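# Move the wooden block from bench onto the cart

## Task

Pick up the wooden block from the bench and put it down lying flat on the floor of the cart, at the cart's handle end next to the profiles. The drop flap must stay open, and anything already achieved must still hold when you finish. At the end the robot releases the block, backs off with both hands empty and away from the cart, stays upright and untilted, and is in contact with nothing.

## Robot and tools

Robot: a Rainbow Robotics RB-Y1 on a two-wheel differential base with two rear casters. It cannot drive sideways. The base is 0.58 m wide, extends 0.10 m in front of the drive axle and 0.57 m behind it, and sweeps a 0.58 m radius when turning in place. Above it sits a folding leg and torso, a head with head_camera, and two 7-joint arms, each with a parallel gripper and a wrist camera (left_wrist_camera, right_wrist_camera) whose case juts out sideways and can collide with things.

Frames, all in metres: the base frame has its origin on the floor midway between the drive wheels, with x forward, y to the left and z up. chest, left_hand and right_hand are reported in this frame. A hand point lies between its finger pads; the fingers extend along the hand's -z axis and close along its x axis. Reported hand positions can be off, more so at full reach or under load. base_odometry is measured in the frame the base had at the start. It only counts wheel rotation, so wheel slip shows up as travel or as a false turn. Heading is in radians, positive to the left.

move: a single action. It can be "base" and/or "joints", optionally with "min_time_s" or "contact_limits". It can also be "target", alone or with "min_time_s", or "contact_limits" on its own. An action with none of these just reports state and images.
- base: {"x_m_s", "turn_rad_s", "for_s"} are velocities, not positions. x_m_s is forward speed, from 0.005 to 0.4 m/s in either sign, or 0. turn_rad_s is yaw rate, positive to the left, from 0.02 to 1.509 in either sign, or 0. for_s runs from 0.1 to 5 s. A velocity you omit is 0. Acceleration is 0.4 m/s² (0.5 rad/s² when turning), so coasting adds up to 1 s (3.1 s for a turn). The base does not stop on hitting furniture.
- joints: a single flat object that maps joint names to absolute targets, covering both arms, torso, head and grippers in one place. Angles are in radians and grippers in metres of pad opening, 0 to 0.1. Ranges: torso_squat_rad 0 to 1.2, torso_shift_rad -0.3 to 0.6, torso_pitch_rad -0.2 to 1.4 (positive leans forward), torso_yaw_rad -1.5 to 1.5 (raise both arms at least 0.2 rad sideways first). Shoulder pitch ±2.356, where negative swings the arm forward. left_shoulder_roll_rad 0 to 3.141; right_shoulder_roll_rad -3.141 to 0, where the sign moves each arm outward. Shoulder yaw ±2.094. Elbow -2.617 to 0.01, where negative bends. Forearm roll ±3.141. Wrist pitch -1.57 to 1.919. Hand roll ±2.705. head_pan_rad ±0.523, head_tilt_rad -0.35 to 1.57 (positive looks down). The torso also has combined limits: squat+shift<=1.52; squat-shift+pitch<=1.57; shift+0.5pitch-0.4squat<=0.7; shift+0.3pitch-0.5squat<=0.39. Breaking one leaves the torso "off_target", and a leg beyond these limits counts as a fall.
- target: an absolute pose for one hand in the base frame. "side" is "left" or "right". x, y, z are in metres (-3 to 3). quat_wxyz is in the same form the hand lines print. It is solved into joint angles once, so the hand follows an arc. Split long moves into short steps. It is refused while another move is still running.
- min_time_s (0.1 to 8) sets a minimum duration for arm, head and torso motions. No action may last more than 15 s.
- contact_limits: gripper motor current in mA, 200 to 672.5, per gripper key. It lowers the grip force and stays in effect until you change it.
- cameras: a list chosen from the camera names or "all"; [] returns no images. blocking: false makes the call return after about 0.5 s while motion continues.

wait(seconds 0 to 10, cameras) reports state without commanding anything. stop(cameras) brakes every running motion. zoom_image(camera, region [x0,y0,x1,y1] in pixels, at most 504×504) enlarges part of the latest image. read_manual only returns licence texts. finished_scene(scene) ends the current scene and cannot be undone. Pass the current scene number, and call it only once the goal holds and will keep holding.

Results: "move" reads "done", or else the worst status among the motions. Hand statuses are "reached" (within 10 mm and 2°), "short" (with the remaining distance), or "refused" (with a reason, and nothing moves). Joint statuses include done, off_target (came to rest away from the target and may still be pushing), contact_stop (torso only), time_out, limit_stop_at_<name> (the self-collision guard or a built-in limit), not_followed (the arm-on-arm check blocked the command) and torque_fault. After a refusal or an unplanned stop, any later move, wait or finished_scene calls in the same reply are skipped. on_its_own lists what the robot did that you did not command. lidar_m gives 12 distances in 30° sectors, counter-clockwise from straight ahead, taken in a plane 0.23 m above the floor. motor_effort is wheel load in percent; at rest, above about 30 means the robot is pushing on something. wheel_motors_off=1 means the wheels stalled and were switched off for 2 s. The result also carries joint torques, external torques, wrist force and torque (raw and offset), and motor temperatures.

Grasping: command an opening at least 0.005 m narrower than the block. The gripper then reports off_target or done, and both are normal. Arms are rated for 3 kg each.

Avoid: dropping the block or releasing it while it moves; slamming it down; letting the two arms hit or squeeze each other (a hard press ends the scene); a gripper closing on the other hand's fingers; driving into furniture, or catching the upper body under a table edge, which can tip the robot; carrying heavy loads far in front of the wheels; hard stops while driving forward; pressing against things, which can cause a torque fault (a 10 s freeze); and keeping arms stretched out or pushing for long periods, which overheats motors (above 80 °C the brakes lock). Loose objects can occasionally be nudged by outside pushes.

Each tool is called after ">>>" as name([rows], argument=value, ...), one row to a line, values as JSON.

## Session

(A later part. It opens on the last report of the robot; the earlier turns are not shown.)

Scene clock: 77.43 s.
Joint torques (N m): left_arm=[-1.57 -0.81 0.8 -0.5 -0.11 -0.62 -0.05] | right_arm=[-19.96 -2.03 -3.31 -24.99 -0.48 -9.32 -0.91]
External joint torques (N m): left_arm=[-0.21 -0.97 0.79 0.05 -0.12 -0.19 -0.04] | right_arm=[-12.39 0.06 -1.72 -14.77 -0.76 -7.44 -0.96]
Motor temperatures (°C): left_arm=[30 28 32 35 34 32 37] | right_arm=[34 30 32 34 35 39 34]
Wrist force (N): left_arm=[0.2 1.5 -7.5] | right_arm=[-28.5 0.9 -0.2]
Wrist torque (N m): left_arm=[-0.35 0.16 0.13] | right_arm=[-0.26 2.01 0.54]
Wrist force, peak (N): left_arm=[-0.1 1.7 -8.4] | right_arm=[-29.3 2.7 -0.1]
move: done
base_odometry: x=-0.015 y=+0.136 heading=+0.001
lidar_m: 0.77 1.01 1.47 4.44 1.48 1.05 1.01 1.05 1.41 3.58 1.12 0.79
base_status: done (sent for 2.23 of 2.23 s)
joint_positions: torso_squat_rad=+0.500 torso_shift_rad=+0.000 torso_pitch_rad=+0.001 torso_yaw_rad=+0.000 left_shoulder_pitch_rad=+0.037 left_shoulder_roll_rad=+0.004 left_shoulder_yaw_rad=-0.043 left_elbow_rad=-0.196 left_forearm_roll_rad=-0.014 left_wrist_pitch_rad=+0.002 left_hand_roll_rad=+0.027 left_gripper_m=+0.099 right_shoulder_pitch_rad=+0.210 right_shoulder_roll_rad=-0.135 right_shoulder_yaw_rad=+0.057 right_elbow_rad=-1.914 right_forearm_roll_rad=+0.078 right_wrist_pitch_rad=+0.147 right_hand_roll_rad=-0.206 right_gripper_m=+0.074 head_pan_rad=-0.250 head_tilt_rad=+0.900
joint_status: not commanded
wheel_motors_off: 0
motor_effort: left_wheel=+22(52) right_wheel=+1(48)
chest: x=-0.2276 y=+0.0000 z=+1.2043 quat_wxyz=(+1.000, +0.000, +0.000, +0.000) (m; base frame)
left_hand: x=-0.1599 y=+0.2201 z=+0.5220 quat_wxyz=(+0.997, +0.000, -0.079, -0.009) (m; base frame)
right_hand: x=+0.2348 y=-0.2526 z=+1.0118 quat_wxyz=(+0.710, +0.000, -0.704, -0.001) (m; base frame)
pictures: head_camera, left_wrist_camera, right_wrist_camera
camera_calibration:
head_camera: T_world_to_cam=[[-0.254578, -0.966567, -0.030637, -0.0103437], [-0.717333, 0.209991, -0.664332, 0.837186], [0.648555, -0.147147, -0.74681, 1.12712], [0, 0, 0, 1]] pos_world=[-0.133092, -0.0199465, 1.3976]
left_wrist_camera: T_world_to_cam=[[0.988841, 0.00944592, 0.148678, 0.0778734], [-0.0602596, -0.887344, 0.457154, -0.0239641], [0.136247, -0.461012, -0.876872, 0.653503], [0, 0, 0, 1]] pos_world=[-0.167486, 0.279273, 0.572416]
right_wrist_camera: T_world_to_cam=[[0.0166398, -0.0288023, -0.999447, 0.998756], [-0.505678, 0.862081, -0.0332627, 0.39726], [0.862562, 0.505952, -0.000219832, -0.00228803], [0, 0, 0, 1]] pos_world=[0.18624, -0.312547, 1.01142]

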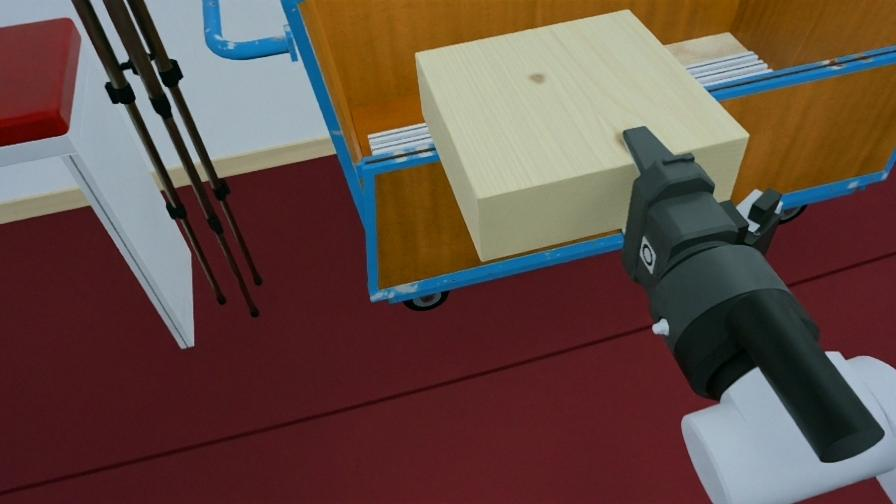

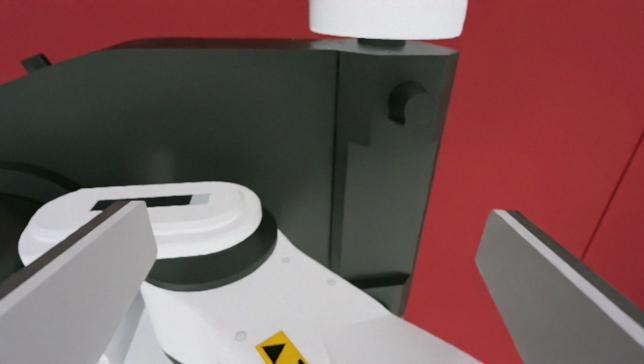

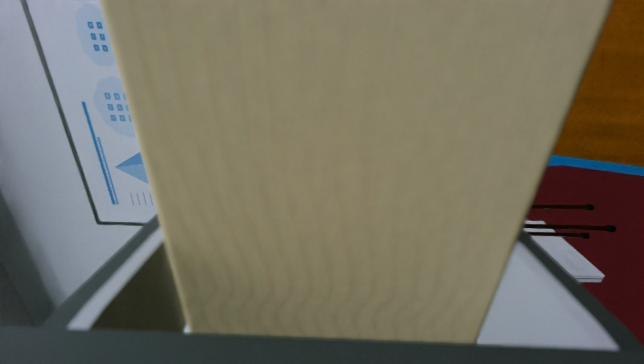

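>>> move(base={"x_m_s": 0.2, "for_s": 1.5}, joints={"torso_squat_rad": 0.2, "head_pan_rad": -0.1, "head_tilt_rad": 0.75}, cameras=[])

>>> move(target={"side": "right", "x": 0.235, "y": -0.285, "z": 0.8, "quat_wxyz": [0.7071, 0, -0.7071, 0]}, min_time_s=2, cameras=["head_camera"])

>>> zoom_image(camera="head_camera", region=[250, 100, 750, 381])

Scene clock: 85.77 s.
Joint torques (N m): left_arm=[-1.15 -0.69 0.69 -0.49 -0.1 -0.68 -0.01] | right_arm=[-19.41 -2.16 -3.63 -24.89 -0.44 -9.44 -0.75]
External joint torques (N m): left_arm=[0.21 -0.85 0.67 0.06 -0.1 -0.26 0] | right_arm=[-11.84 -0.07 -2.04 -14.66 -0.73 -7.56 -0.8]
Motor temperatures (°C): left_arm=[30 28 32 35 34 32 37] | right_arm=[34 30 32 35 35 39 34]
Wrist force (N): left_arm=[-0.2 1.3 -7.9] | right_arm=[-28.5 2.0 -0.4]
Wrist torque (N m): left_arm=[-0.28 0.13 0.05] | right_arm=[-0.09 2.00 0.55]
Wrist force, peak (N): left_arm=[-0.2 1.7 -8.6] | right_arm=[-30.0 1.0 0.8]
move: done
base_odometry: x=+0.285 y=+0.137 heading=+0.000
lidar_m: 0.47 0.72 1.31 4.42 1.93 1.38 1.31 1.37 1.83 4.62 0.69 0.47
base_status: done (sent for 1.5 of 1.5 s)
joint_positions: torso_squat_rad=+0.200 torso_shift_rad=+0.000 torso_pitch_rad=+0.001 torso_yaw_rad=+0.000 left_shoulder_pitch_rad=+0.037 left_shoulder_roll_rad=+0.004 left_shoulder_yaw_rad=-0.043 left_elbow_rad=-0.196 left_forearm_roll_rad=-0.014 left_wrist_pitch_rad=+0.002 left_hand_roll_rad=+0.027 left_gripper_m=+0.099 right_shoulder_pitch_rad=+0.210 right_shoulder_roll_rad=-0.135 right_shoulder_yaw_rad=+0.057 right_elbow_rad=-1.914 right_forearm_roll_rad=+0.078 right_wrist_pitch_rad=+0.147 right_hand_roll_rad=-0.206 right_gripper_m=+0.074 head_pan_rad=-0.100 head_tilt_rad=+0.750
joint_status: all done
wheel_motors_off: 0
motor_effort: left_wheel=-12(49) right_wheel=+13(44)
chest: x=-0.2275 y=+0.0000 z=+1.2760 quat_wxyz=(+1.000, +0.000, +0.000, +0.000) (m; base frame)
left_hand: x=-0.1598 y=+0.2201 z=+0.5938 quat_wxyz=(+0.997, +0.000, -0.079, -0.009) (m; base frame)
right_hand: x=+0.2349 y=-0.2526 z=+1.0834 quat_wxyz=(+0.711, +0.000, -0.704, -0.001) (m; base frame)
pictures: none
No camera images: "cameras" was empty.

Scene clock: 88.47 s.
Joint torques (N m): left_arm=[-1.34 -0.68 1.01 -0.32 -0.13 -0.61 -0.02] | right_arm=[-23.67 -5.51 -3.28 -15.71 -1.21 -8.76 -0.57]
External joint torques (N m): left_arm=[0.01 -0.84 1 0.22 -0.13 -0.19 -0.01] | right_arm=[-11.27 -0.81 -2.99 -10.19 -1.22 -6.97 -0.61]
Motor temperatures (°C): left_arm=[30 28 32 35 34 32 37] | right_arm=[35 30 32 35 35 40 34]
Wrist force (N): left_arm=[-0.7 1.4 -8.2] | right_arm=[-25.8 1.7 -9.6]
Wrist torque (N m): left_arm=[-0.27 0.03 0.10] | right_arm=[-0.29 1.85 0.49]
Wrist force, peak (N): left_arm=[-0.2 1.3 -8.4] | right_arm=[-34.0 1.1 2.8]
move: short
base_odometry: x=+0.285 y=+0.137 heading=+0.000
lidar_m: 0.46 0.73 1.31 4.43 1.92 1.38 1.29 1.37 1.83 4.62 0.70 0.49
base_status: not commanded
joint_positions: torso_squat_rad=+0.200 torso_shift_rad=+0.000 torso_pitch_rad=+0.001 torso_yaw_rad=+0.000 left_shoulder_pitch_rad=+0.037 left_shoulder_roll_rad=+0.004 left_shoulder_yaw_rad=-0.043 left_elbow_rad=-0.196 left_forearm_roll_rad=-0.014 left_wrist_pitch_rad=+0.002 left_hand_roll_rad=+0.027 left_gripper_m=+0.099 right_shoulder_pitch_rad=-0.358 right_shoulder_roll_rad=-0.128 right_shoulder_yaw_rad=-0.098 right_elbow_rad=-0.265 right_forearm_roll_rad=+0.021 right_wrist_pitch_rad=-0.580 right_hand_roll_rad=-0.120 right_gripper_m=+0.074 head_pan_rad=-0.100 head_tilt_rad=+0.750
joint_status: all done
wheel_motors_off: 0
motor_effort: left_wheel=-12(13) right_wheel=+14(17)
chest: x=-0.2275 y=-0.0001 z=+1.2760 quat_wxyz=(+1.000, +0.000, +0.000, +0.000) (m; base frame)
left_hand: x=-0.1598 y=+0.2201 z=+0.5938 quat_wxyz=(+0.997, +0.000, -0.079, -0.009) (m; base frame)
right_hand: x=+0.2320 y=-0.2851 z=+0.7985 quat_wxyz=(+0.827, -0.015, -0.562, -0.015) (m; base frame)
right_hand_status: short (checked arc, as near as the solve gets, planned for 2.0 s): 3 mm and 21.7 deg off. The place is met; only the turn is off.
pictures: head_camera
camera_calibration:
head_camera: T_world_to_cam=[[-0.102705, -0.994211, -0.0315779, 0.0244275], [-0.633635, 0.089862, -0.768395, 1.05572], [0.766784, -0.0589091, -0.639196, 1.04606], [0, 0, 0, 1]] pos_world=[-0.13065, -0.00896076, 1.48062]

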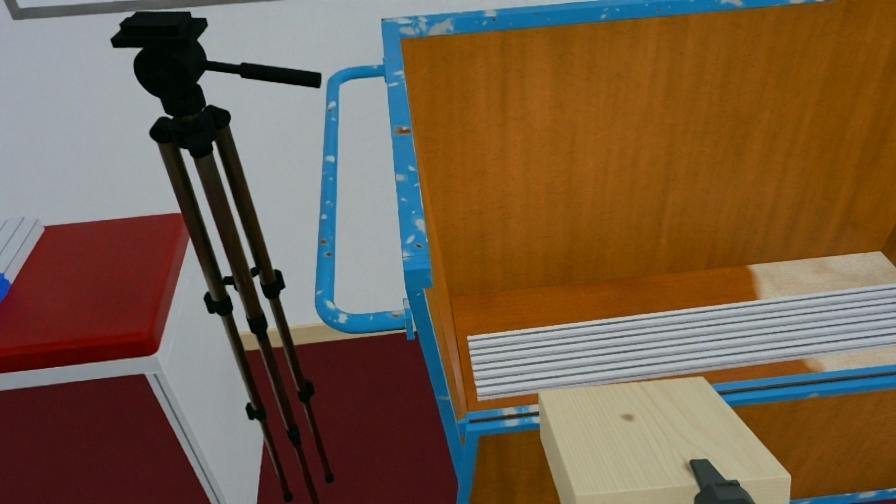

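Scaled by 1.008 from the camera's 896x504 image, which has a finer 1280x720 frame.

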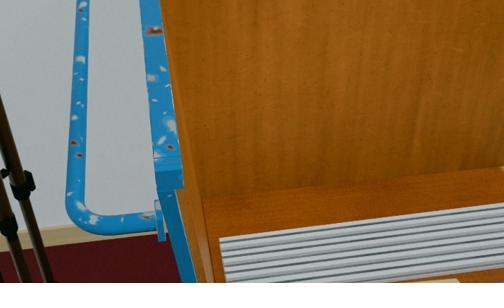

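>>> move(base={"x_m_s": -0.3, "for_s": 1.4}, cameras=[])

>>> move(base={"turn_rad_s": -0.6, "for_s": 1.34}, cameras=[])

>>> move(base={"x_m_s": 0.3, "for_s": 1.667}, cameras=[])

>>> move(base={"turn_rad_s": 0.6, "for_s": 1.34}, cameras=["head_camera"])

>>> move(target={"side": "right", "x": 0.2, "y": -0.28, "z": 1.0, "quat_wxyz": [0.6088, -0.3596, -0.6088, 0.3596]}, min_time_s=2, cameras=["head_camera"])

Scene clock: 118.60 s.
Joint torques (N m): left_arm=[-1.75 -0.8 1.07 -0.43 -0.09 -0.57 0.03] | right_arm=[-24.77 -5.78 -2.97 -16.07 -1.13 -8.76 -0.68]
External joint torques (N m): left_arm=[-0.39 -0.97 1.05 0.12 -0.1 -0.15 0.04] | right_arm=[-12.37 -1.08 -2.68 -10.54 -1.13 -6.97 -0.72]
Motor temperatures (°C): left_arm=[30 28 32 35 34 32 37] | right_arm=[35 30 32 34 35 40 34]
Wrist force (N): left_arm=[-0.2 1.3 -7.7] | right_arm=[-26.4 1.9 -9.7]
Wrist torque (N m): left_arm=[-0.32 0.11 0.12] | right_arm=[-0.28 1.85 0.49]
Wrist force, peak (N): left_arm=[0.2 0.8 -8.4] | right_arm=[-27.0 2.8 -10.5]
move: done
base_odometry: x=-0.135 y=+0.137 heading=-0.002
lidar_m: 0.89 1.12 1.55 3.98 1.32 0.93 0.88 0.93 1.23 3.16 1.29 0.92
base_status: done (sent for 1.4 of 1.4 s)
joint_positions: torso_squat_rad=+0.200 torso_shift_rad=+0.000 torso_pitch_rad=+0.001 torso_yaw_rad=+0.000 left_shoulder_pitch_rad=+0.037 left_shoulder_roll_rad=+0.004 left_shoulder_yaw_rad=-0.043 left_elbow_rad=-0.196 left_forearm_roll_rad=-0.014 left_wrist_pitch_rad=+0.002 left_hand_roll_rad=+0.027 left_gripper_m=+0.099 right_shoulder_pitch_rad=-0.358 right_shoulder_roll_rad=-0.128 right_shoulder_yaw_rad=-0.098 right_elbow_rad=-0.264 right_forearm_roll_rad=+0.021 right_wrist_pitch_rad=-0.580 right_hand_roll_rad=-0.120 right_gripper_m=+0.074 head_pan_rad=-0.100 head_tilt_rad=+0.750
joint_status: not commanded
wheel_motors_off: 0
motor_effort: left_wheel=-19(30) right_wheel=+19(54)
chest: x=-0.2276 y=-0.0001 z=+1.2760 quat_wxyz=(+1.000, +0.000, +0.000, +0.000) (m; base frame)
left_hand: x=-0.1599 y=+0.2201 z=+0.5938 quat_wxyz=(+0.997, +0.000, -0.079, -0.009) (m; base frame)
right_hand: x=+0.2319 y=-0.2851 z=+0.7984 quat_wxyz=(+0.827, -0.015, -0.562, -0.015) (m; base frame)
pictures: none
No camera images: "cameras" was empty.

Scene clock: 121.50 s.
Joint torques (N m): left_arm=[-1.62 -0.67 0.64 -0.4 -0.04 -0.65 0.07] | right_arm=[-24.18 -5.52 -3.08 -15.91 -1.1 -8.78 -0.58]
External joint torques (N m): left_arm=[-0.26 -0.82 0.63 0.14 -0.04 -0.23 0.08] | right_arm=[-11.78 -0.81 -2.78 -10.39 -1.11 -6.99 -0.63]
Motor temperatures (°C): left_arm=[30 28 32 35 34 32 37] | right_arm=[35 30 32 34 35 40 34]
Wrist force (N): left_arm=[-0.1 1.1 -8.2] | right_arm=[-26.1 1.2 -9.7]
Wrist torque (N m): left_arm=[-0.29 0.12 0.09] | right_arm=[-0.41 1.81 0.46]
Wrist force, peak (N): left_arm=[0.1 2.1 -8.4] | right_arm=[-27.0 2.3 -10.4]
move: done
base_odometry: x=-0.136 y=+0.137 heading=-0.801
lidar_m: 1.06 0.86 1.13 1.54 3.06 1.97 1.08 0.91 0.89 1.02 1.64 3.70
base_status: done (sent for 1.33 of 1.33 s)
joint_positions: torso_squat_rad=+0.200 torso_shift_rad=+0.000 torso_pitch_rad=+0.001 torso_yaw_rad=+0.000 left_shoulder_pitch_rad=+0.037 left_shoulder_roll_rad=+0.004 left_shoulder_yaw_rad=-0.043 left_elbow_rad=-0.196 left_forearm_roll_rad=-0.014 left_wrist_pitch_rad=+0.002 left_hand_roll_rad=+0.027 left_gripper_m=+0.099 right_shoulder_pitch_rad=-0.358 right_shoulder_roll_rad=-0.128 right_shoulder_yaw_rad=-0.098 right_elbow_rad=-0.264 right_forearm_roll_rad=+0.021 right_wrist_pitch_rad=-0.580 right_hand_roll_rad=-0.120 right_gripper_m=+0.074 head_pan_rad=-0.100 head_tilt_rad=+0.750
joint_status: not commanded
wheel_motors_off: 0
motor_effort: left_wheel=+18(54) right_wheel=+6(50)
chest: x=-0.2276 y=-0.0001 z=+1.2760 quat_wxyz=(+1.000, +0.000, +0.000, +0.000) (m; base frame)
left_hand: x=-0.1599 y=+0.2201 z=+0.5938 quat_wxyz=(+0.997, +0.000, -0.079, -0.009) (m; base frame)
right_hand: x=+0.2319 y=-0.2851 z=+0.7984 quat_wxyz=(+0.827, -0.015, -0.562, -0.015) (m; base frame)
pictures: none
No camera images: "cameras" was empty.

Scene clock: 124.23 s.
Joint torques (N m): left_arm=[-0.86 -0.52 0.77 -0.36 -0.14 -0.62 -0.05] | right_arm=[-23.42 -6.2 -2.98 -15.4 -1.09 -8.74 -0.48]
External joint torques (N m): left_arm=[0.5 -0.68 0.75 0.19 -0.14 -0.2 -0.04] | right_arm=[-11.02 -1.5 -2.69 -9.87 -1.09 -6.95 -0.53]
Motor temperatures (°C): left_arm=[30 28 32 35 34 32 37] | right_arm=[35 30 32 34 35 40 34]
Wrist force (N): left_arm=[-0.2 0.9 -7.7] | right_arm=[-26.2 1.1 -9.7]
Wrist torque (N m): left_arm=[-0.26 0.10 0.03] | right_arm=[-0.33 1.82 0.48]
Wrist force, peak (N): left_arm=[-0.8 0.6 -8.5] | right_arm=[-27.6 1.5 -8.8]
move: done
base_odometry: x=+0.212 y=-0.223 heading=-0.802
lidar_m: 0.66 0.55 0.55 0.61 1.67 2.72 1.49 1.24 1.23 1.40 2.28 3.00
base_status: done (sent for 1.67 of 1.67 s)
joint_positions: torso_squat_rad=+0.200 torso_shift_rad=+0.000 torso_pitch_rad=+0.001 torso_yaw_rad=+0.000 left_shoulder_pitch_rad=+0.037 left_shoulder_roll_rad=+0.004 left_shoulder_yaw_rad=-0.043 left_elbow_rad=-0.196 left_forearm_roll_rad=-0.014 left_wrist_pitch_rad=+0.002 left_hand_roll_rad=+0.027 left_gripper_m=+0.099 right_shoulder_pitch_rad=-0.358 right_shoulder_roll_rad=-0.128 right_shoulder_yaw_rad=-0.098 right_elbow_rad=-0.265 right_forearm_roll_rad=+0.021 right_wrist_pitch_rad=-0.580 right_hand_roll_rad=-0.120 right_gripper_m=+0.074 head_pan_rad=-0.100 head_tilt_rad=+0.750
joint_status: not commanded
wheel_motors_off: 0
motor_effort: left_wheel=-10(47) right_wheel=+11(48)
chest: x=-0.2275 y=-0.0001 z=+1.2760 quat_wxyz=(+1.000, +0.000, +0.000, +0.000) (m; base frame)
left_hand: x=-0.1598 y=+0.2201 z=+0.5938 quat_wxyz=(+0.997, +0.000, -0.079, -0.009) (m; base frame)
right_hand: x=+0.2321 y=-0.2850 z=+0.7985 quat_wxyz=(+0.827, -0.015, -0.562, -0.015) (m; base frame)
pictures: none
No camera images: "cameras" was empty.

Scene clock: 127.10 s.
Joint torques (N m): left_arm=[-1.13 -0.62 0.58 -0.45 -0.05 -0.73 -0.01] | right_arm=[-23.42 -5.65 -3.06 -15.43 -1.13 -8.68 -0.44]
External joint torques (N m): left_arm=[0.23 -0.78 0.57 0.1 -0.05 -0.3 0] | right_arm=[-11.01 -0.95 -2.76 -9.91 -1.14 -6.89 -0.49]
Motor temperatures (°C): left_arm=[30 28 32 35 34 32 37] | right_arm=[35 30 32 34 35 40 34]
Wrist force (N): left_arm=[0.3 1.5 -7.7] | right_arm=[-26.3 1.7 -9.5]
Wrist torque (N m): left_arm=[-0.32 0.18 0.10] | right_arm=[-0.25 1.87 0.49]
Wrist force, peak (N): left_arm=[0.2 2.5 -8.6] | right_arm=[-27.1 0.0 -10.1]
move: done
base_odometry: x=+0.212 y=-0.223 heading=-0.003
lidar_m: 0.54 0.56 1.06 4.71 1.79 1.27 1.22 1.28 1.71 4.31 0.81 0.57
base_status: done (sent for 1.33 of 1.33 s)
joint_positions: torso_squat_rad=+0.200 torso_shift_rad=+0.000 torso_pitch_rad=+0.001 torso_yaw_rad=+0.000 left_shoulder_pitch_rad=+0.037 left_shoulder_roll_rad=+0.004 left_shoulder_yaw_rad=-0.043 left_elbow_rad=-0.196 left_forearm_roll_rad=-0.014 left_wrist_pitch_rad=+0.002 left_hand_roll_rad=+0.027 left_gripper_m=+0.099 right_shoulder_pitch_rad=-0.358 right_shoulder_roll_rad=-0.128 right_shoulder_yaw_rad=-0.098 right_elbow_rad=-0.265 right_forearm_roll_rad=+0.021 right_wrist_pitch_rad=-0.580 right_hand_roll_rad=-0.120 right_gripper_m=+0.074 head_pan_rad=-0.100 head_tilt_rad=+0.750
joint_status: not commanded
wheel_motors_off: 0
motor_effort: left_wheel=+3(45) right_wheel=+19(40)
chest: x=-0.2275 y=-0.0001 z=+1.2760 quat_wxyz=(+1.000, +0.000, +0.000, +0.000) (m; base frame)
left_hand: x=-0.1598 y=+0.2201 z=+0.5938 quat_wxyz=(+0.997, +0.000, -0.079, -0.009) (m; base frame)
right_hand: x=+0.2321 y=-0.2850 z=+0.7985 quat_wxyz=(+0.827, -0.015, -0.562, -0.015) (m; base frame)
pictures: head_camera
camera_calibration:
head_camera: T_world_to_cam=[[-0.102699, -0.994211, -0.0315713, 0.0244183], [-0.633636, 0.0898533, -0.768396, 1.05572], [0.766785, -0.0589089, -0.639196, 1.04606], [0, 0, 0, 1]] pos_world=[-0.13065, -0.00896079, 1.48062]

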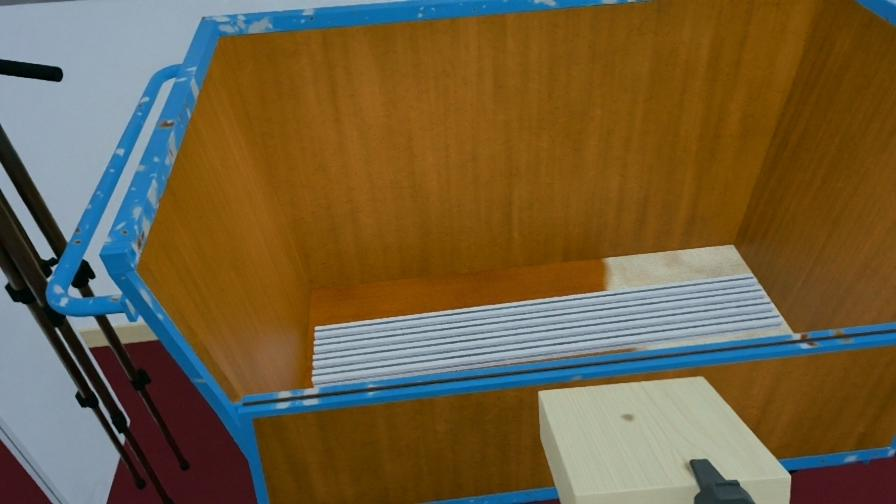

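Scene clock: 129.47 s.
Joint torques (N m): left_arm=[-1.32 -0.58 0.63 -0.41 -0.08 -0.61 -0.13] | right_arm=[-15.87 -1.73 -2.63 -22.56 -1.76 -7.58 -1.01]
External joint torques (N m): left_arm=[0.04 -0.75 0.62 0.14 -0.08 -0.19 -0.12] | right_arm=[-10.14 0.96 -1.03 -12.9 -1.75 -5.88 -1.03]
Motor temperatures (°C): left_arm=[30 28 32 35 34 32 37] | right_arm=[35 30 32 34 35 40 34]
Wrist force (N): left_arm=[0.3 0.6 -7.8] | right_arm=[-13.9 24.9 -0.8]
Wrist torque (N m): left_arm=[-0.20 0.18 0.09] | right_arm=[0.68 0.40 0.79]
Wrist force, peak (N): left_arm=[-0.7 1.9 -8.1] | right_arm=[-30.9 2.4 -9.5]
move: done
base_odometry: x=+0.212 y=-0.223 heading=-0.003
lidar_m: 0.54 0.56 1.05 4.70 1.79 1.28 1.22 1.28 1.71 4.33 0.81 0.58
base_status: not commanded
joint_positions: torso_squat_rad=+0.200 torso_shift_rad=+0.000 torso_pitch_rad=+0.001 torso_yaw_rad=+0.000 left_shoulder_pitch_rad=+0.037 left_shoulder_roll_rad=+0.004 left_shoulder_yaw_rad=-0.043 left_elbow_rad=-0.196 left_forearm_roll_rad=-0.014 left_wrist_pitch_rad=+0.002 left_hand_roll_rad=+0.027 left_gripper_m=+0.099 right_shoulder_pitch_rad=+0.285 right_shoulder_roll_rad=-0.121 right_shoulder_yaw_rad=-0.003 right_elbow_rad=-1.619 right_forearm_roll_rad=+0.280 right_wrist_pitch_rad=-0.235 right_hand_roll_rad=+0.665 right_gripper_m=+0.074 head_pan_rad=-0.100 head_tilt_rad=+0.750
joint_status: all done
wheel_motors_off: 0
motor_effort: left_wheel=+5(5) right_wheel=+22(24)
chest: x=-0.2276 y=+0.0000 z=+1.2760 quat_wxyz=(+1.000, +0.000, +0.000, +0.000) (m; base frame)
left_hand: x=-0.1598 y=+0.2201 z=+0.5938 quat_wxyz=(+0.997, +0.000, -0.079, -0.009) (m; base frame)
right_hand: x=+0.1985 y=-0.2806 z=+0.9972 quat_wxyz=(+0.610, -0.360, -0.607, +0.360) (m; base frame)
right_hand_status: reached (checked arc, planned for 2.0 s): 3 mm and 0.3 deg off.
pictures: head_camera
camera_calibration:
head_camera: T_world_to_cam=[[-0.102694, -0.994211, -0.0315853, 0.0244295], [-0.633527, 0.0898523, -0.768485, 1.0558], [0.766875, -0.0589085, -0.639087, 1.04598], [0, 0, 0, 1]] pos_world=[-0.13075, -0.00896079, 1.48061]

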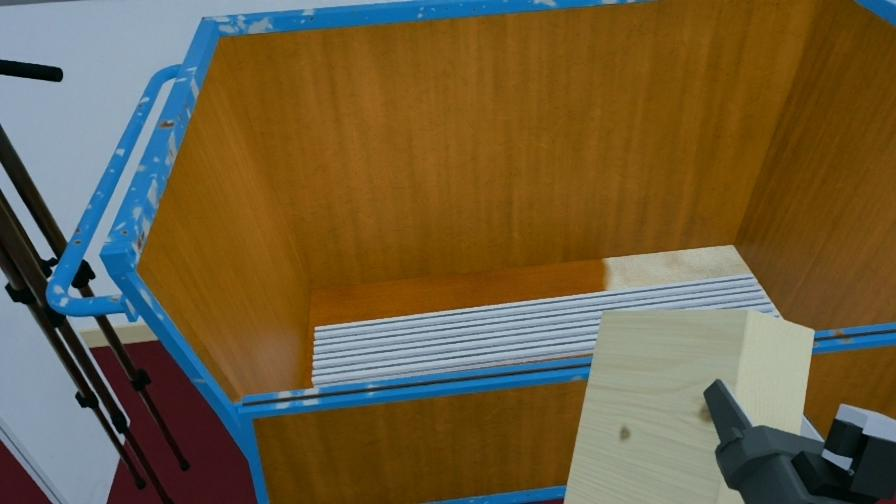

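>>> move(target={"side": "right", "x": 0.25, "y": -0.33, "z": 1.1, "quat_wxyz": [0.5417, 0.4545, -0.4545, 0.5417]}, min_time_s=2.5, cameras=["head_camera"])

>>> move(base={"x_m_s": 0.12, "for_s": 1.65}, joints={"torso_pitch_rad": 0.5, "torso_squat_rad": 0.3, "head_pan_rad": 0, "head_tilt_rad": 0.75}, cameras=["head_camera"])

Scene clock: 136.87 s.
Joint torques (N m): left_arm=[-1.22 -0.61 0.96 -0.66 -0.03 -0.73 -0.06] | right_arm=[-27.99 -16.06 -8.41 1.3 -7.07 -3.76 -1.72]
External joint torques (N m): left_arm=[0.14 -0.77 0.95 -0.11 -0.03 -0.3 -0.05] | right_arm=[-8.97 -1.88 -4.35 -1.05 -5.34 -3.03 -1.76]
Motor temperatures (°C): left_arm=[30 28 32 35 34 32 37] | right_arm=[35 30 32 34 36 40 34]
Wrist force (N): left_arm=[-0.1 1.7 -7.6] | right_arm=[-26.5 3.3 -9.1]
Wrist torque (N m): left_arm=[-0.34 0.13 0.07] | right_arm=[-0.77 0.92 1.72]
Wrist force, peak (N): left_arm=[-0.6 1.4 -8.5] | right_arm=[-30.0 6.0 -6.8]
move: short
base_odometry: x=+0.212 y=-0.223 heading=-0.003
lidar_m: 0.54 0.56 1.05 4.70 1.80 1.28 1.22 1.28 1.70 4.31 0.82 0.58
base_status: not commanded
joint_positions: torso_squat_rad=+0.200 torso_shift_rad=+0.000 torso_pitch_rad=+0.001 torso_yaw_rad=+0.000 left_shoulder_pitch_rad=+0.037 left_shoulder_roll_rad=+0.004 left_shoulder_yaw_rad=-0.043 left_elbow_rad=-0.196 left_forearm_roll_rad=-0.014 left_wrist_pitch_rad=+0.002 left_hand_roll_rad=+0.027 left_gripper_m=+0.099 right_shoulder_pitch_rad=-0.939 right_shoulder_roll_rad=-0.927 right_shoulder_yaw_rad=+1.344 right_elbow_rad=-0.275 right_forearm_roll_rad=+0.044 right_wrist_pitch_rad=-1.569 right_hand_roll_rad=-1.060 right_gripper_m=+0.074 head_pan_rad=-0.100 head_tilt_rad=+0.750
joint_status: all done
wheel_motors_off: 0
motor_effort: left_wheel=+4(5) right_wheel=+22(24)
chest: x=-0.2276 y=+0.0000 z=+1.2760 quat_wxyz=(+1.000, +0.000, +0.000, +0.000) (m; base frame)
left_hand: x=-0.1598 y=+0.2201 z=+0.5938 quat_wxyz=(+0.997, +0.000, -0.079, -0.009) (m; base frame)
right_hand: x=+0.2487 y=-0.3300 z=+1.0986 quat_wxyz=(+0.655, +0.299, -0.484, +0.497) (m; base frame)
right_hand_status: short (checked arc, as near as the solve gets, planned for 2.5 s): 2 mm and 22.9 deg off. The place is met; only the turn is off.
pictures: head_camera
camera_calibration:
head_camera: T_world_to_cam=[[-0.102775, -0.994205, -0.0315273, 0.0244225], [-0.63352, 0.0898591, -0.768491, 1.05574], [0.76687, -0.0590083, -0.639084, 1.04606], [0, 0, 0, 1]] pos_world=[-0.13085, -0.00886051, 1.48061]

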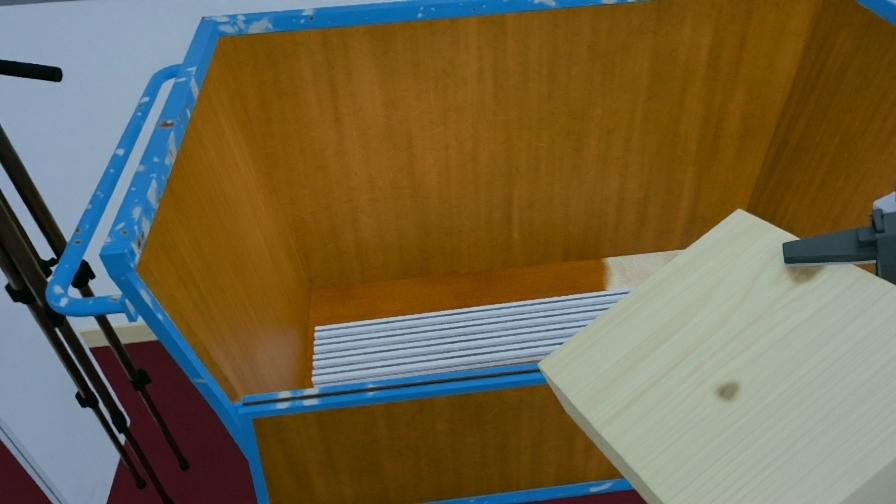

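Scene clock: 139.33 s.
Joint torques (N m): left_arm=[11.23 -0.51 1.11 4.8 -0.14 0.31 -0.02] | right_arm=[-18.09 -19.65 -6.86 1.99 -5.25 -6.48 0.58]
External joint torques (N m): left_arm=[-0.72 -0.83 1.07 0.09 -0.14 -0.25 -0.04] | right_arm=[-7.77 -3.1 -4.24 -1.25 -4.15 -5.21 0.54]
Motor temperatures (°C): left_arm=[30 28 32 35 34 32 37] | right_arm=[35 30 32 34 36 40 34]
Wrist force (N): left_arm=[3.3 1.3 -7.8] | right_arm=[-22.4 -9.8 -11.9]
Wrist torque (N m): left_arm=[-0.29 0.34 0.06] | right_arm=[-0.59 1.50 -0.99]
Wrist force, peak (N): left_arm=[3.3 1.6 -8.0] | right_arm=[-23.6 -14.5 -11.9]
move: done
base_odometry: x=+0.412 y=-0.223 heading=-0.002
lidar_m: 0.33 0.36 0.84 3.99 2.10 1.49 1.42 1.48 2.00 5.00 0.51 0.36
base_status: done (sent for 1.67 of 1.67 s)
joint_positions: torso_squat_rad=+0.300 torso_shift_rad=+0.000 torso_pitch_rad=+0.501 torso_yaw_rad=+0.000 left_shoulder_pitch_rad=+0.037 left_shoulder_roll_rad=+0.004 left_shoulder_yaw_rad=-0.043 left_elbow_rad=-0.196 left_forearm_roll_rad=-0.014 left_wrist_pitch_rad=+0.002 left_hand_roll_rad=+0.027 left_gripper_m=+0.099 right_shoulder_pitch_rad=-0.940 right_shoulder_roll_rad=-0.927 right_shoulder_yaw_rad=+1.344 right_elbow_rad=-0.275 right_forearm_roll_rad=+0.044 right_wrist_pitch_rad=-1.569 right_hand_roll_rad=-1.061 right_gripper_m=+0.074 head_pan_rad=+0.000 head_tilt_rad=+0.750
joint_status: all done
wheel_motors_off: 0
motor_effort: left_wheel=+7(38) right_wheel=-7(55)
chest: x=-0.0792 y=+0.0000 z=+1.2207 quat_wxyz=(+0.969, +0.000, +0.248, +0.000) (m; base frame)
left_hand: x=-0.3469 y=+0.2201 z=+0.5896 quat_wxyz=(+0.985, -0.002, +0.170, -0.008) (m; base frame)
right_hand: x=+0.2540 y=-0.3298 z=+0.8366 quat_wxyz=(+0.755, +0.413, -0.307, +0.407) (m; base frame)
pictures: head_camera
camera_calibration:
head_camera: T_world_to_cam=[[-0.0176947, -0.999495, -0.0263835, 0.0362064], [-0.929541, 0.0261648, -0.36779, 0.594804], [0.368295, 0.0180166, -0.929534, 1.21978], [0, 0, 0, 1]] pos_world=[0.104298, -0.00135101, 1.35354]

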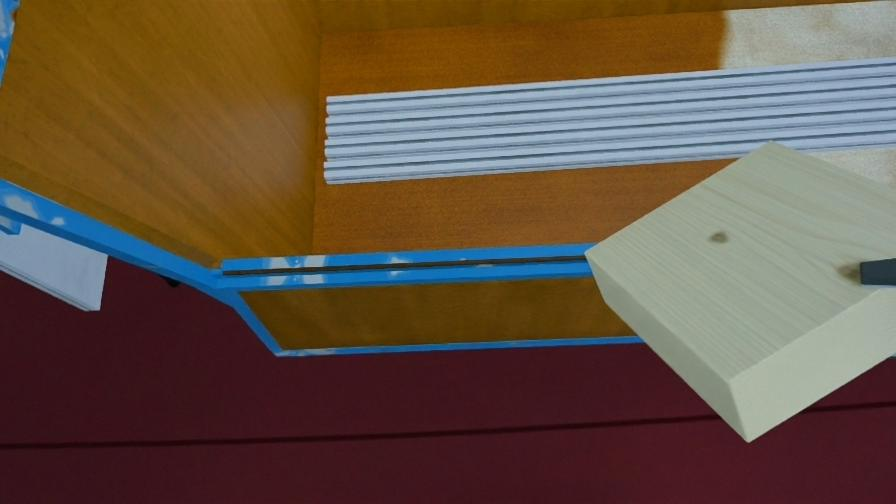

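>>> move(target={"side": "right", "x": 0.3, "y": -0.25, "z": 1.0, "quat_wxyz": [0.5417, 0.4545, -0.4545, 0.5417]}, min_time_s=2.5, cameras=["head_camera"])

Scene clock: 148.90 s.
Joint torques (N m): left_arm=[11.36 -0.72 0.89 4.75 -0.04 0.34 -0.05] | right_arm=[-21.83 -19.92 -15.12 -3.03 -7.25 -6.04 1.28]
External joint torques (N m): left_arm=[-0.59 -1.04 0.85 0.04 -0.03 -0.23 -0.07] | right_arm=[-9.27 -3.45 -8.09 -3.66 -5.81 -4.82 1.23]
Motor temperatures (°C): left_arm=[30 28 32 35 34 32 37] | right_arm=[35 30 32 33 36 39 34]
Wrist force (N): left_arm=[3.7 1.5 -7.9] | right_arm=[-28.1 0.3 -4.4]
Wrist torque (N m): left_arm=[-0.28 0.40 0.06] | right_arm=[0.08 1.86 -1.23]
Wrist force, peak (N): left_arm=[4.0 1.6 -7.9] | right_arm=[-25.5 -8.4 -13.1]
move: done
base_odometry: x=+0.412 y=-0.223 heading=-0.002
lidar_m: 0.34 0.36 0.84 3.98 2.09 1.48 1.41 1.48 1.98 5.00 0.53 0.37
base_status: not commanded
joint_positions: torso_squat_rad=+0.300 torso_shift_rad=+0.000 torso_pitch_rad=+0.501 torso_yaw_rad=+0.000 left_shoulder_pitch_rad=+0.037 left_shoulder_roll_rad=+0.004 left_shoulder_yaw_rad=-0.043 left_elbow_rad=-0.196 left_forearm_roll_rad=-0.014 left_wrist_pitch_rad=+0.002 left_hand_roll_rad=+0.027 left_gripper_m=+0.099 right_shoulder_pitch_rad=-1.071 right_shoulder_roll_rad=-1.284 right_shoulder_yaw_rad=+1.238 right_elbow_rad=-1.013 right_forearm_roll_rad=-0.011 right_wrist_pitch_rad=-1.481 right_hand_roll_rad=-0.856 right_gripper_m=+0.074 head_pan_rad=+0.000 head_tilt_rad=+0.750
joint_status: all done
wheel_motors_off: 0
motor_effort: left_wheel=+7(7) right_wheel=-8(9)
chest: x=-0.0792 y=+0.0000 z=+1.2207 quat_wxyz=(+0.969, +0.000, +0.248, +0.000) (m; base frame)
left_hand: x=-0.3469 y=+0.2201 z=+0.5895 quat_wxyz=(+0.985, -0.002, +0.170, -0.008) (m; base frame)
right_hand: x=+0.2990 y=-0.2505 z=+0.9981 quat_wxyz=(+0.543, +0.455, -0.453, +0.541) (m; base frame)
right_hand_status: reached (checked arc, planned for 2.5 s): 2 mm and 0.3 deg off.
pictures: head_camera
camera_calibration:
head_camera: T_world_to_cam=[[-0.0176947, -0.999495, -0.0263835, 0.0362064], [-0.929541, 0.0261648, -0.36779, 0.594804], [0.368295, 0.0180166, -0.929534, 1.21978], [0, 0, 0, 1]] pos_world=[0.104298, -0.00135101, 1.35354]

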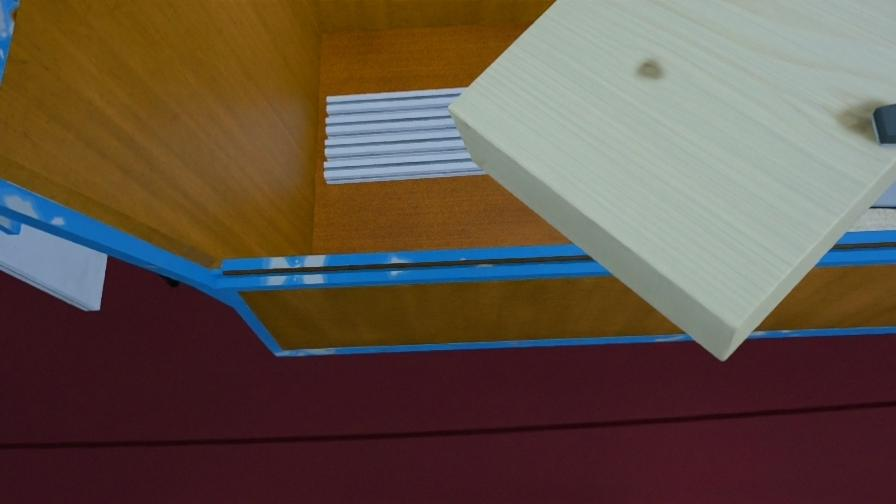

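>>> move(joints={"head_tilt_rad": 0.5, "head_pan_rad": -0.35}, cameras=["head_camera", "right_wrist_camera"])

Scene clock: 153.63 s.
Joint torques (N m): left_arm=[10.93 -0.55 0.61 4.95 -0.12 0.3 0.01] | right_arm=[-22 -19.85 -15.34 -3.1 -7.18 -5.97 1.45]
External joint torques (N m): left_arm=[-1.02 -0.87 0.58 0.25 -0.11 -0.26 -0.01] | right_arm=[-9.44 -3.38 -8.31 -3.73 -5.74 -4.72 1.4]
Motor temperatures (°C): left_arm=[30 28 32 35 34 32 37] | right_arm=[35 31 32 33 36 39 34]
Wrist force (N): left_arm=[3.4 1.4 -7.5] | right_arm=[-27.8 0.5 -4.4]
Wrist torque (N m): left_arm=[-0.31 0.36 0.08] | right_arm=[0.12 1.94 -1.28]
Wrist force, peak (N): left_arm=[2.7 1.5 -8.3] | right_arm=[-28.4 0.6 -5.0]
move: done
base_odometry: x=+0.412 y=-0.223 heading=-0.002
lidar_m: 0.33 0.36 0.84 3.98 2.10 1.49 1.41 1.48 1.98 5.00 0.52 0.37
base_status: not commanded
joint_positions: torso_squat_rad=+0.300 torso_shift_rad=+0.000 torso_pitch_rad=+0.501 torso_yaw_rad=+0.000 left_shoulder_pitch_rad=+0.037 left_shoulder_roll_rad=+0.004 left_shoulder_yaw_rad=-0.043 left_elbow_rad=-0.196 left_forearm_roll_rad=-0.014 left_wrist_pitch_rad=+0.002 left_hand_roll_rad=+0.027 left_gripper_m=+0.099 right_shoulder_pitch_rad=-1.071 right_shoulder_roll_rad=-1.284 right_shoulder_yaw_rad=+1.238 right_elbow_rad=-1.013 right_forearm_roll_rad=-0.011 right_wrist_pitch_rad=-1.481 right_hand_roll_rad=-0.856 right_gripper_m=+0.074 head_pan_rad=-0.350 head_tilt_rad=+0.500
joint_status: all done
wheel_motors_off: 0
motor_effort: left_wheel=+7(8) right_wheel=-8(8)
chest: x=-0.0792 y=+0.0000 z=+1.2207 quat_wxyz=(+0.969, +0.000, +0.248, +0.000) (m; base frame)
left_hand: x=-0.3469 y=+0.2201 z=+0.5895 quat_wxyz=(+0.985, -0.002, +0.170, -0.008) (m; base frame)
right_hand: x=+0.2990 y=-0.2505 z=+0.9981 quat_wxyz=(+0.543, +0.455, -0.453, +0.541) (m; base frame)
pictures: head_camera, right_wrist_camera
camera_calibration:
head_camera: T_world_to_cam=[[-0.311468, -0.940645, 0.134811, -0.17652], [-0.779009, 0.171513, -0.603099, 0.915418], [0.544181, -0.292865, -0.786192, 1.01477], [0, 0, 0, 1]] pos_world=[0.105918, -0.0258566, 1.37369]
right_wrist_camera: T_world_to_cam=[[0.0247804, -0.150406, -0.988314, 0.94014], [-0.860995, -0.505591, 0.0553552, 0.102649], [-0.508009, 0.849562, -0.142028, 0.578612], [0, 0, 0, 1]] pos_world=[0.359023, -0.298265, 1.00565]

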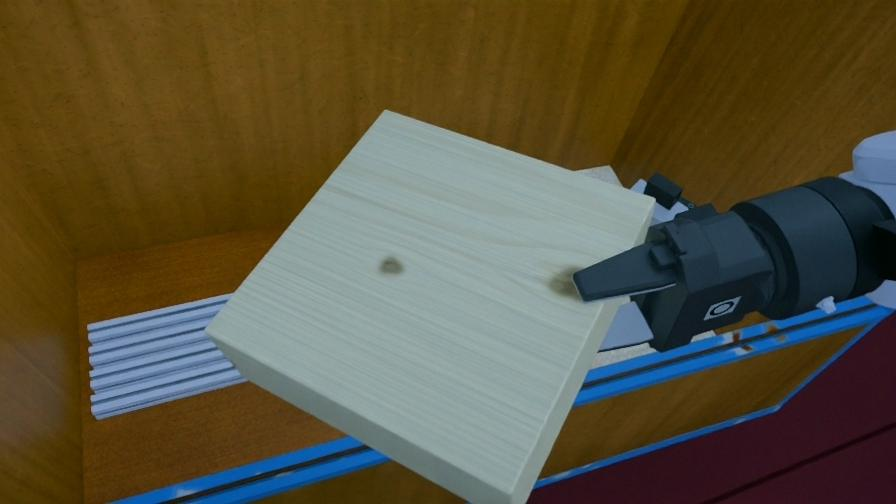

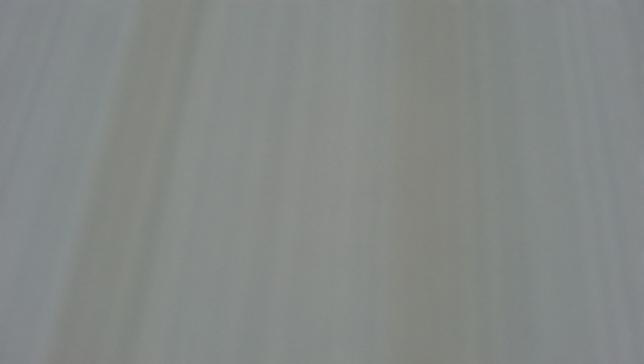

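>>> move(target={"side": "right", "x": 0.3, "y": -0.25, "z": 1.0, "quat_wxyz": [0.5, 0.5, -0.5, 0.5]}, min_time_s=1.5, cameras=["head_camera"])

>>> move(joints={"left_shoulder_roll_rad": 0.5, "left_elbow_rad": -1.9, "left_shoulder_pitch_rad": 0.3}, cameras=["head_camera"])

Scene clock: 180.43 s.
Joint torques (N m): left_arm=[11.22 -0.73 0.72 4.84 -0.12 0.37 -0.1] | right_arm=[-19.52 -16.86 -15.84 -3.54 -7.11 -6.27 0.86]
External joint torques (N m): left_arm=[-0.73 -1.05 0.68 0.14 -0.11 -0.2 -0.12] | right_arm=[-7.58 -0.14 -9.11 -3.48 -5.64 -5.02 0.81]
Motor temperatures (°C): left_arm=[31 28 31 35 34 32 37] | right_arm=[35 31 32 31 37 39 34]
Wrist force (N): left_arm=[2.7 1.9 -7.5] | right_arm=[-28.4 0.0 -0.6]
Wrist torque (N m): left_arm=[-0.37 0.28 0.06] | right_arm=[-0.06 2.01 -1.27]
Wrist force, peak (N): left_arm=[3.7 1.6 -8.0] | right_arm=[-29.1 0.8 -3.1]
move: short
base_odometry: x=+0.412 y=-0.223 heading=-0.002
lidar_m: 0.34 0.36 0.83 3.97 2.10 1.49 1.41 1.48 2.00 5.00 0.51 0.37
base_status: not commanded
joint_positions: torso_squat_rad=+0.300 torso_shift_rad=+0.000 torso_pitch_rad=+0.501 torso_yaw_rad=+0.000 left_shoulder_pitch_rad=+0.037 left_shoulder_roll_rad=+0.004 left_shoulder_yaw_rad=-0.043 left_elbow_rad=-0.196 left_forearm_roll_rad=-0.014 left_wrist_pitch_rad=+0.002 left_hand_roll_rad=+0.027 left_gripper_m=+0.099 right_shoulder_pitch_rad=-0.946 right_shoulder_roll_rad=-1.186 right_shoulder_yaw_rad=+1.050 right_elbow_rad=-0.916 right_forearm_roll_rad=+0.001 right_wrist_pitch_rad=-1.569 right_hand_roll_rad=-0.864 right_gripper_m=+0.074 head_pan_rad=-0.350 head_tilt_rad=+0.500
joint_status: all done
wheel_motors_off: 0
motor_effort: left_wheel=+7(8) right_wheel=-8(10)
chest: x=-0.0792 y=+0.0000 z=+1.2207 quat_wxyz=(+0.969, +0.000, +0.248, +0.000) (m; base frame)
left_hand: x=-0.3469 y=+0.2201 z=+0.5895 quat_wxyz=(+0.985, -0.002, +0.170, -0.008) (m; base frame)
right_hand: x=+0.2989 y=-0.2502 z=+0.9985 quat_wxyz=(+0.525, +0.476, -0.500, +0.498) (m; base frame)
right_hand_status: short (checked arc, as near as the solve gets, planned for 1.5 s): 2 mm and 3.9 deg off. The place is met; only the turn is off.
pictures: head_camera
camera_calibration:
head_camera: T_world_to_cam=[[-0.311468, -0.940645, 0.134811, -0.17652], [-0.779009, 0.171513, -0.603099, 0.915418], [0.544181, -0.292865, -0.786192, 1.01477], [0, 0, 0, 1]] pos_world=[0.105918, -0.0258566, 1.37369]

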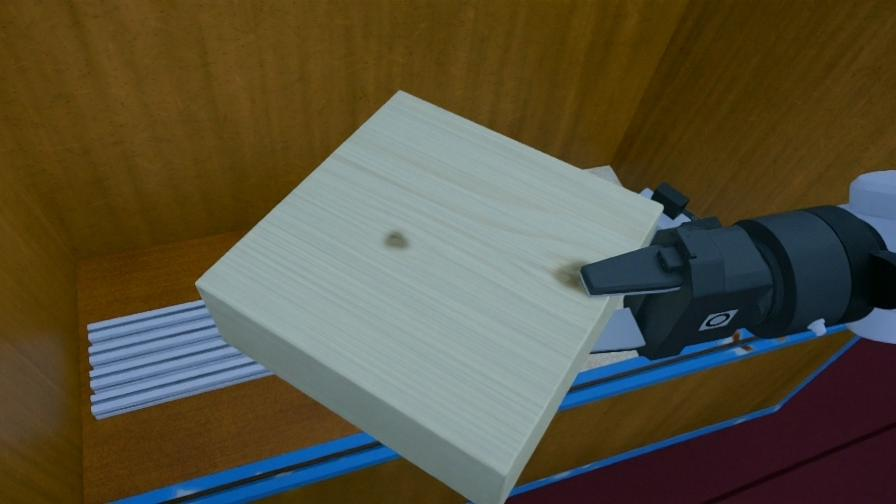

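Scene clock: 182.77 s.
Joint torques (N m): left_arm=[3.66 4.43 5.23 -7.61 -0.03 -1.76 -0.07] | right_arm=[-20.12 -17.11 -15.44 -3.97 -7.28 -6.16 0.89]
External joint torques (N m): left_arm=[0.41 -1.59 0.71 0.35 -0.08 -0.13 -0.03] | right_arm=[-8.18 -0.39 -8.7 -3.91 -5.82 -4.91 0.84]
Motor temperatures (°C): left_arm=[31 28 31 36 34 32 37] | right_arm=[35 31 32 31 37 39 34]
Wrist force (N): left_arm=[-4.6 -0.8 -4.9] | right_arm=[-28.4 0.8 -0.8]
Wrist torque (N m): left_arm=[-0.13 -0.10 0.17] | right_arm=[0.02 2.00 -1.28]
Wrist force, peak (N): left_arm=[0.5 1.0 -8.4] | right_arm=[-29.2 0.4 -1.1]
move: done
base_odometry: x=+0.412 y=-0.223 heading=-0.002
lidar_m: 0.33 0.34 0.84 3.99 2.11 1.49 1.42 1.47 1.98 4.99 0.51 0.37
base_status: not commanded
joint_positions: torso_squat_rad=+0.300 torso_shift_rad=+0.000 torso_pitch_rad=+0.501 torso_yaw_rad=+0.000 left_shoulder_pitch_rad=+0.300 left_shoulder_roll_rad=+0.500 left_shoulder_yaw_rad=-0.043 left_elbow_rad=-1.900 left_forearm_roll_rad=-0.014 left_wrist_pitch_rad=+0.002 left_hand_roll_rad=+0.027 left_gripper_m=+0.099 right_shoulder_pitch_rad=-0.946 right_shoulder_roll_rad=-1.186 right_shoulder_yaw_rad=+1.050 right_elbow_rad=-0.916 right_forearm_roll_rad=+0.001 right_wrist_pitch_rad=-1.569 right_hand_roll_rad=-0.864 right_gripper_m=+0.074 head_pan_rad=-0.350 head_tilt_rad=+0.500
joint_status: all done
wheel_motors_off: 0
motor_effort: left_wheel=+7(8) right_wheel=-7(9)
chest: x=-0.0792 y=+0.0000 z=+1.2207 quat_wxyz=(+0.969, +0.000, +0.248, +0.000) (m; base frame)
left_hand: x=+0.2090 y=+0.3205 z=+0.8424 quat_wxyz=(+0.834, +0.079, -0.499, -0.222) (m; base frame)
right_hand: x=+0.2989 y=-0.2502 z=+0.9984 quat_wxyz=(+0.525, +0.476, -0.500, +0.498) (m; base frame)
pictures: head_camera
camera_calibration:
head_camera: T_world_to_cam=[[-0.311468, -0.940645, 0.134811, -0.17652], [-0.779009, 0.171513, -0.603099, 0.915418], [0.544181, -0.292865, -0.786192, 1.01477], [0, 0, 0, 1]] pos_world=[0.105918, -0.0258566, 1.37369]

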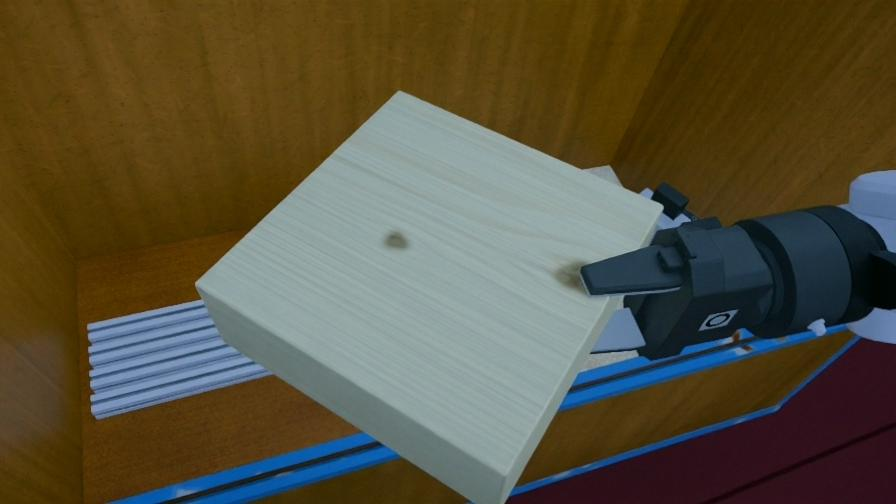

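>>> move(target={"side": "left", "x": 0.219, "y": 0.0, "z": 0.989, "quat_wxyz": [0.6322, -0.2983, -0.6546, -0.2881]})

Scene clock: 188.33 s.
Joint torques (N m): left_arm=[-1.48 1.54 2.91 -9.51 0.05 -2.08 0.03] | right_arm=[-20 -17.78 -15.13 -4.17 -7.24 -6.19 0.81]
External joint torques (N m): left_arm=[0.86 0.08 0.97 0.76 -0.05 -0.12 0.09] | right_arm=[-8.06 -1.05 -8.4 -4.11 -5.77 -4.94 0.76]
Motor temperatures (°C): left_arm=[31 28 31 36 34 32 37] | right_arm=[35 31 32 31 38 39 34]
Wrist force (N): left_arm=[-5.3 1.8 -2.0] | right_arm=[-28.7 0.8 -0.8]
Wrist torque (N m): left_arm=[-0.32 -0.10 0.18] | right_arm=[-0.03 2.02 -1.29]
Wrist force, peak (N): left_arm=[-7.1 0.1 -4.2] | right_arm=[-29.7 -0.2 -1.8]
move: done
base_odometry: x=+0.412 y=-0.223 heading=-0.002
lidar_m: 0.35 0.36 0.83 3.98 2.08 1.49 1.42 1.49 1.99 5.00 0.52 0.37
base_status: not commanded
joint_positions: torso_squat_rad=+0.300 torso_shift_rad=+0.000 torso_pitch_rad=+0.501 torso_yaw_rad=+0.000 left_shoulder_pitch_rad=-0.120 left_shoulder_roll_rad=+0.567 left_shoulder_yaw_rad=-0.639 left_elbow_rad=-2.041 left_forearm_roll_rad=-0.012 left_wrist_pitch_rad=-0.208 left_hand_roll_rad=+0.175 left_gripper_m=+0.099 right_shoulder_pitch_rad=-0.946 right_shoulder_roll_rad=-1.186 right_shoulder_yaw_rad=+1.050 right_elbow_rad=-0.916 right_forearm_roll_rad=+0.001 right_wrist_pitch_rad=-1.569 right_hand_roll_rad=-0.864 right_gripper_m=+0.074 head_pan_rad=-0.350 head_tilt_rad=+0.500
joint_status: all done
wheel_motors_off: 0
motor_effort: left_wheel=+7(10) right_wheel=-7(9)
chest: x=-0.0792 y=+0.0000 z=+1.2207 quat_wxyz=(+0.969, +0.000, +0.248, +0.000) (m; base frame)
left_hand: x=+0.2189 y=+0.0000 z=+0.9893 quat_wxyz=(+0.632, -0.299, -0.655, -0.288) (m; base frame)
left_hand_status: reached (checked arc, planned for 0.9 s): 0 mm and 0.0 deg off.
right_hand: x=+0.2989 y=-0.2502 z=+0.9984 quat_wxyz=(+0.525, +0.476, -0.500, +0.498) (m; base frame)
pictures: head_camera, left_wrist_camera, right_wrist_camera
camera_calibration:
head_camera: T_world_to_cam=[[-0.311492, -0.94064, 0.134793, -0.176493], [-0.779, 0.171541, -0.603103, 0.915423], [0.54418, -0.292865, -0.786192, 1.01477], [0, 0, 0, 1]] pos_world=[0.105918, -0.0258565, 1.37369]
left_wrist_camera: T_world_to_cam=[[0.00302236, 0.0377405, 0.999283, -0.989849], [-0.971914, -0.235038, 0.0118164, 0.23005], [0.235316, -0.971253, 0.0359702, -0.0145774], [0, 0, 0, 1]] pos_world=[0.230011, 0.0772697, 0.986945]
right_wrist_camera: T_world_to_cam=[[0.0252118, -0.0214835, -0.999451, 0.98375], [-0.885832, -0.463841, -0.0123752, 0.188161], [-0.463321, 0.885658, -0.030725, 0.462877], [0, 0, 0, 1]] pos_world=[0.356338, -0.301539, 0.99976]

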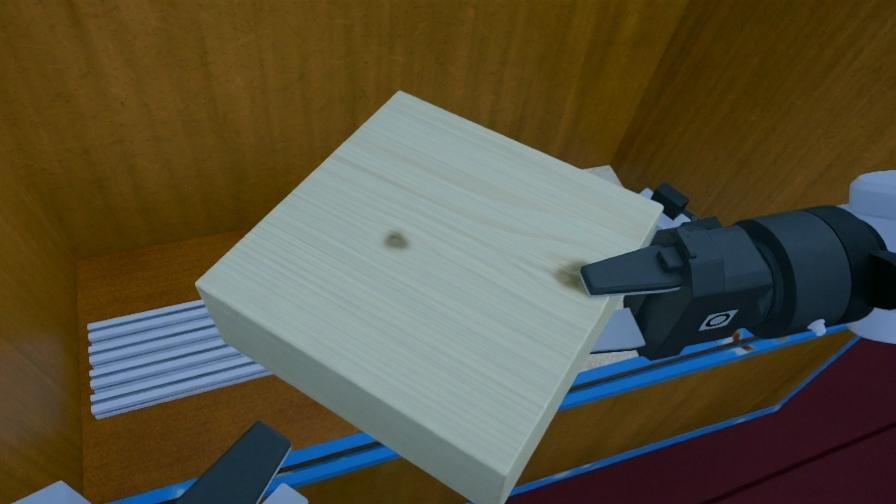

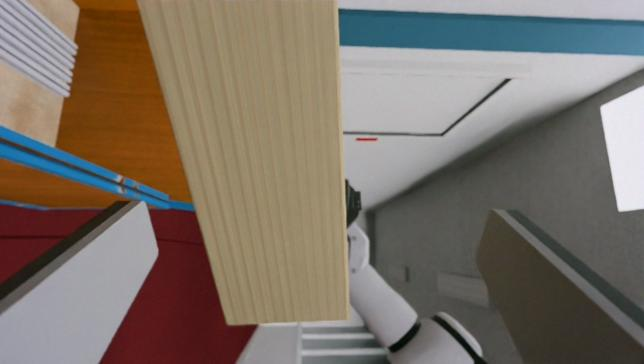

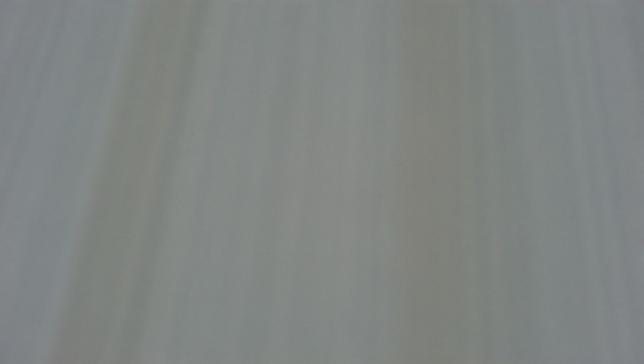

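>>> move(target={"side": "left", "x": 0.244, "y": -0.014, "z": 0.954, "quat_wxyz": [0.5946, -0.3477, -0.68, -0.2514]}, cameras=["left_wrist_camera"])

Scene clock: 199.30 s.
Joint torques (N m): left_arm=[-4.24 -0.12 2.25 -8.68 0.22 -1.95 0.01] | right_arm=[-19.96 -17.41 -15.32 -4.17 -7.34 -6.19 0.92]
External joint torques (N m): left_arm=[0.3 -0.64 0.13 0.88 0.04 -0.02 0.07] | right_arm=[-8.02 -0.68 -8.58 -4.1 -5.87 -4.94 0.87]
Motor temperatures (°C): left_arm=[31 28 31 36 34 32 37] | right_arm=[35 31 32 31 38 39 34]
Wrist force (N): left_arm=[-5.1 2.2 -1.0] | right_arm=[-28.2 0.3 -0.8]
Wrist torque (N m): left_arm=[-0.35 -0.08 0.19] | right_arm=[-0.06 1.98 -1.27]
Wrist force, peak (N): left_arm=[-6.8 2.9 -0.8] | right_arm=[-29.1 0.5 -0.7]
move: done
base_odometry: x=+0.412 y=-0.223 heading=-0.002
lidar_m: 0.34 0.35 0.83 3.97 2.09 1.49 1.42 1.48 1.99 5.00 0.52 0.37
base_status: not commanded
joint_positions: torso_squat_rad=+0.300 torso_shift_rad=+0.000 torso_pitch_rad=+0.501 torso_yaw_rad=+0.000 left_shoulder_pitch_rad=-0.281 left_shoulder_roll_rad=+0.460 left_shoulder_yaw_rad=-0.665 left_elbow_rad=-1.664 left_forearm_roll_rad=+0.020 left_wrist_pitch_rad=-0.526 left_hand_roll_rad=+0.228 left_gripper_m=+0.099 right_shoulder_pitch_rad=-0.946 right_shoulder_roll_rad=-1.186 right_shoulder_yaw_rad=+1.050 right_elbow_rad=-0.916 right_forearm_roll_rad=+0.001 right_wrist_pitch_rad=-1.569 right_hand_roll_rad=-0.864 right_gripper_m=+0.074 head_pan_rad=-0.350 head_tilt_rad=+0.500
joint_status: all done
wheel_motors_off: 0
motor_effort: left_wheel=+6(8) right_wheel=-7(9)
chest: x=-0.0792 y=+0.0000 z=+1.2207 quat_wxyz=(+0.969, +0.000, +0.248, +0.000) (m; base frame)
left_hand: x=+0.2440 y=-0.0140 z=+0.9542 quat_wxyz=(+0.595, -0.348, -0.680, -0.251) (m; base frame)
left_hand_status: reached (checked arc, planned for 0.7 s): 0 mm and 0.0 deg off.
right_hand: x=+0.2989 y=-0.2502 z=+0.9984 quat_wxyz=(+0.525, +0.477, -0.500, +0.498) (m; base frame)
pictures: left_wrist_camera
camera_calibration:
left_wrist_camera: T_world_to_cam=[[-0.0246609, 0.1838, 0.982654, -0.92962], [-0.97771, -0.209448, 0.0146393, 0.250729], [0.208506, -0.96039, 0.184868, -0.168274], [0, 0, 0, 1]] pos_world=[0.257301, 0.0617697, 0.940933]

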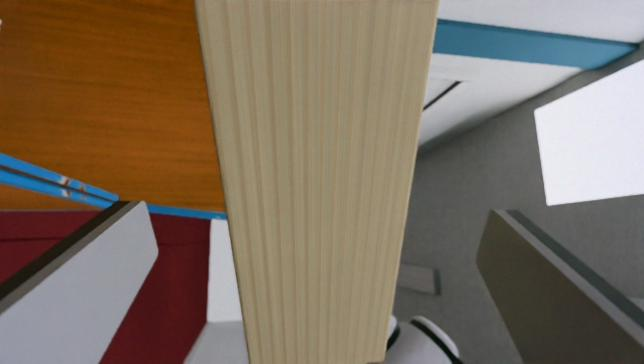

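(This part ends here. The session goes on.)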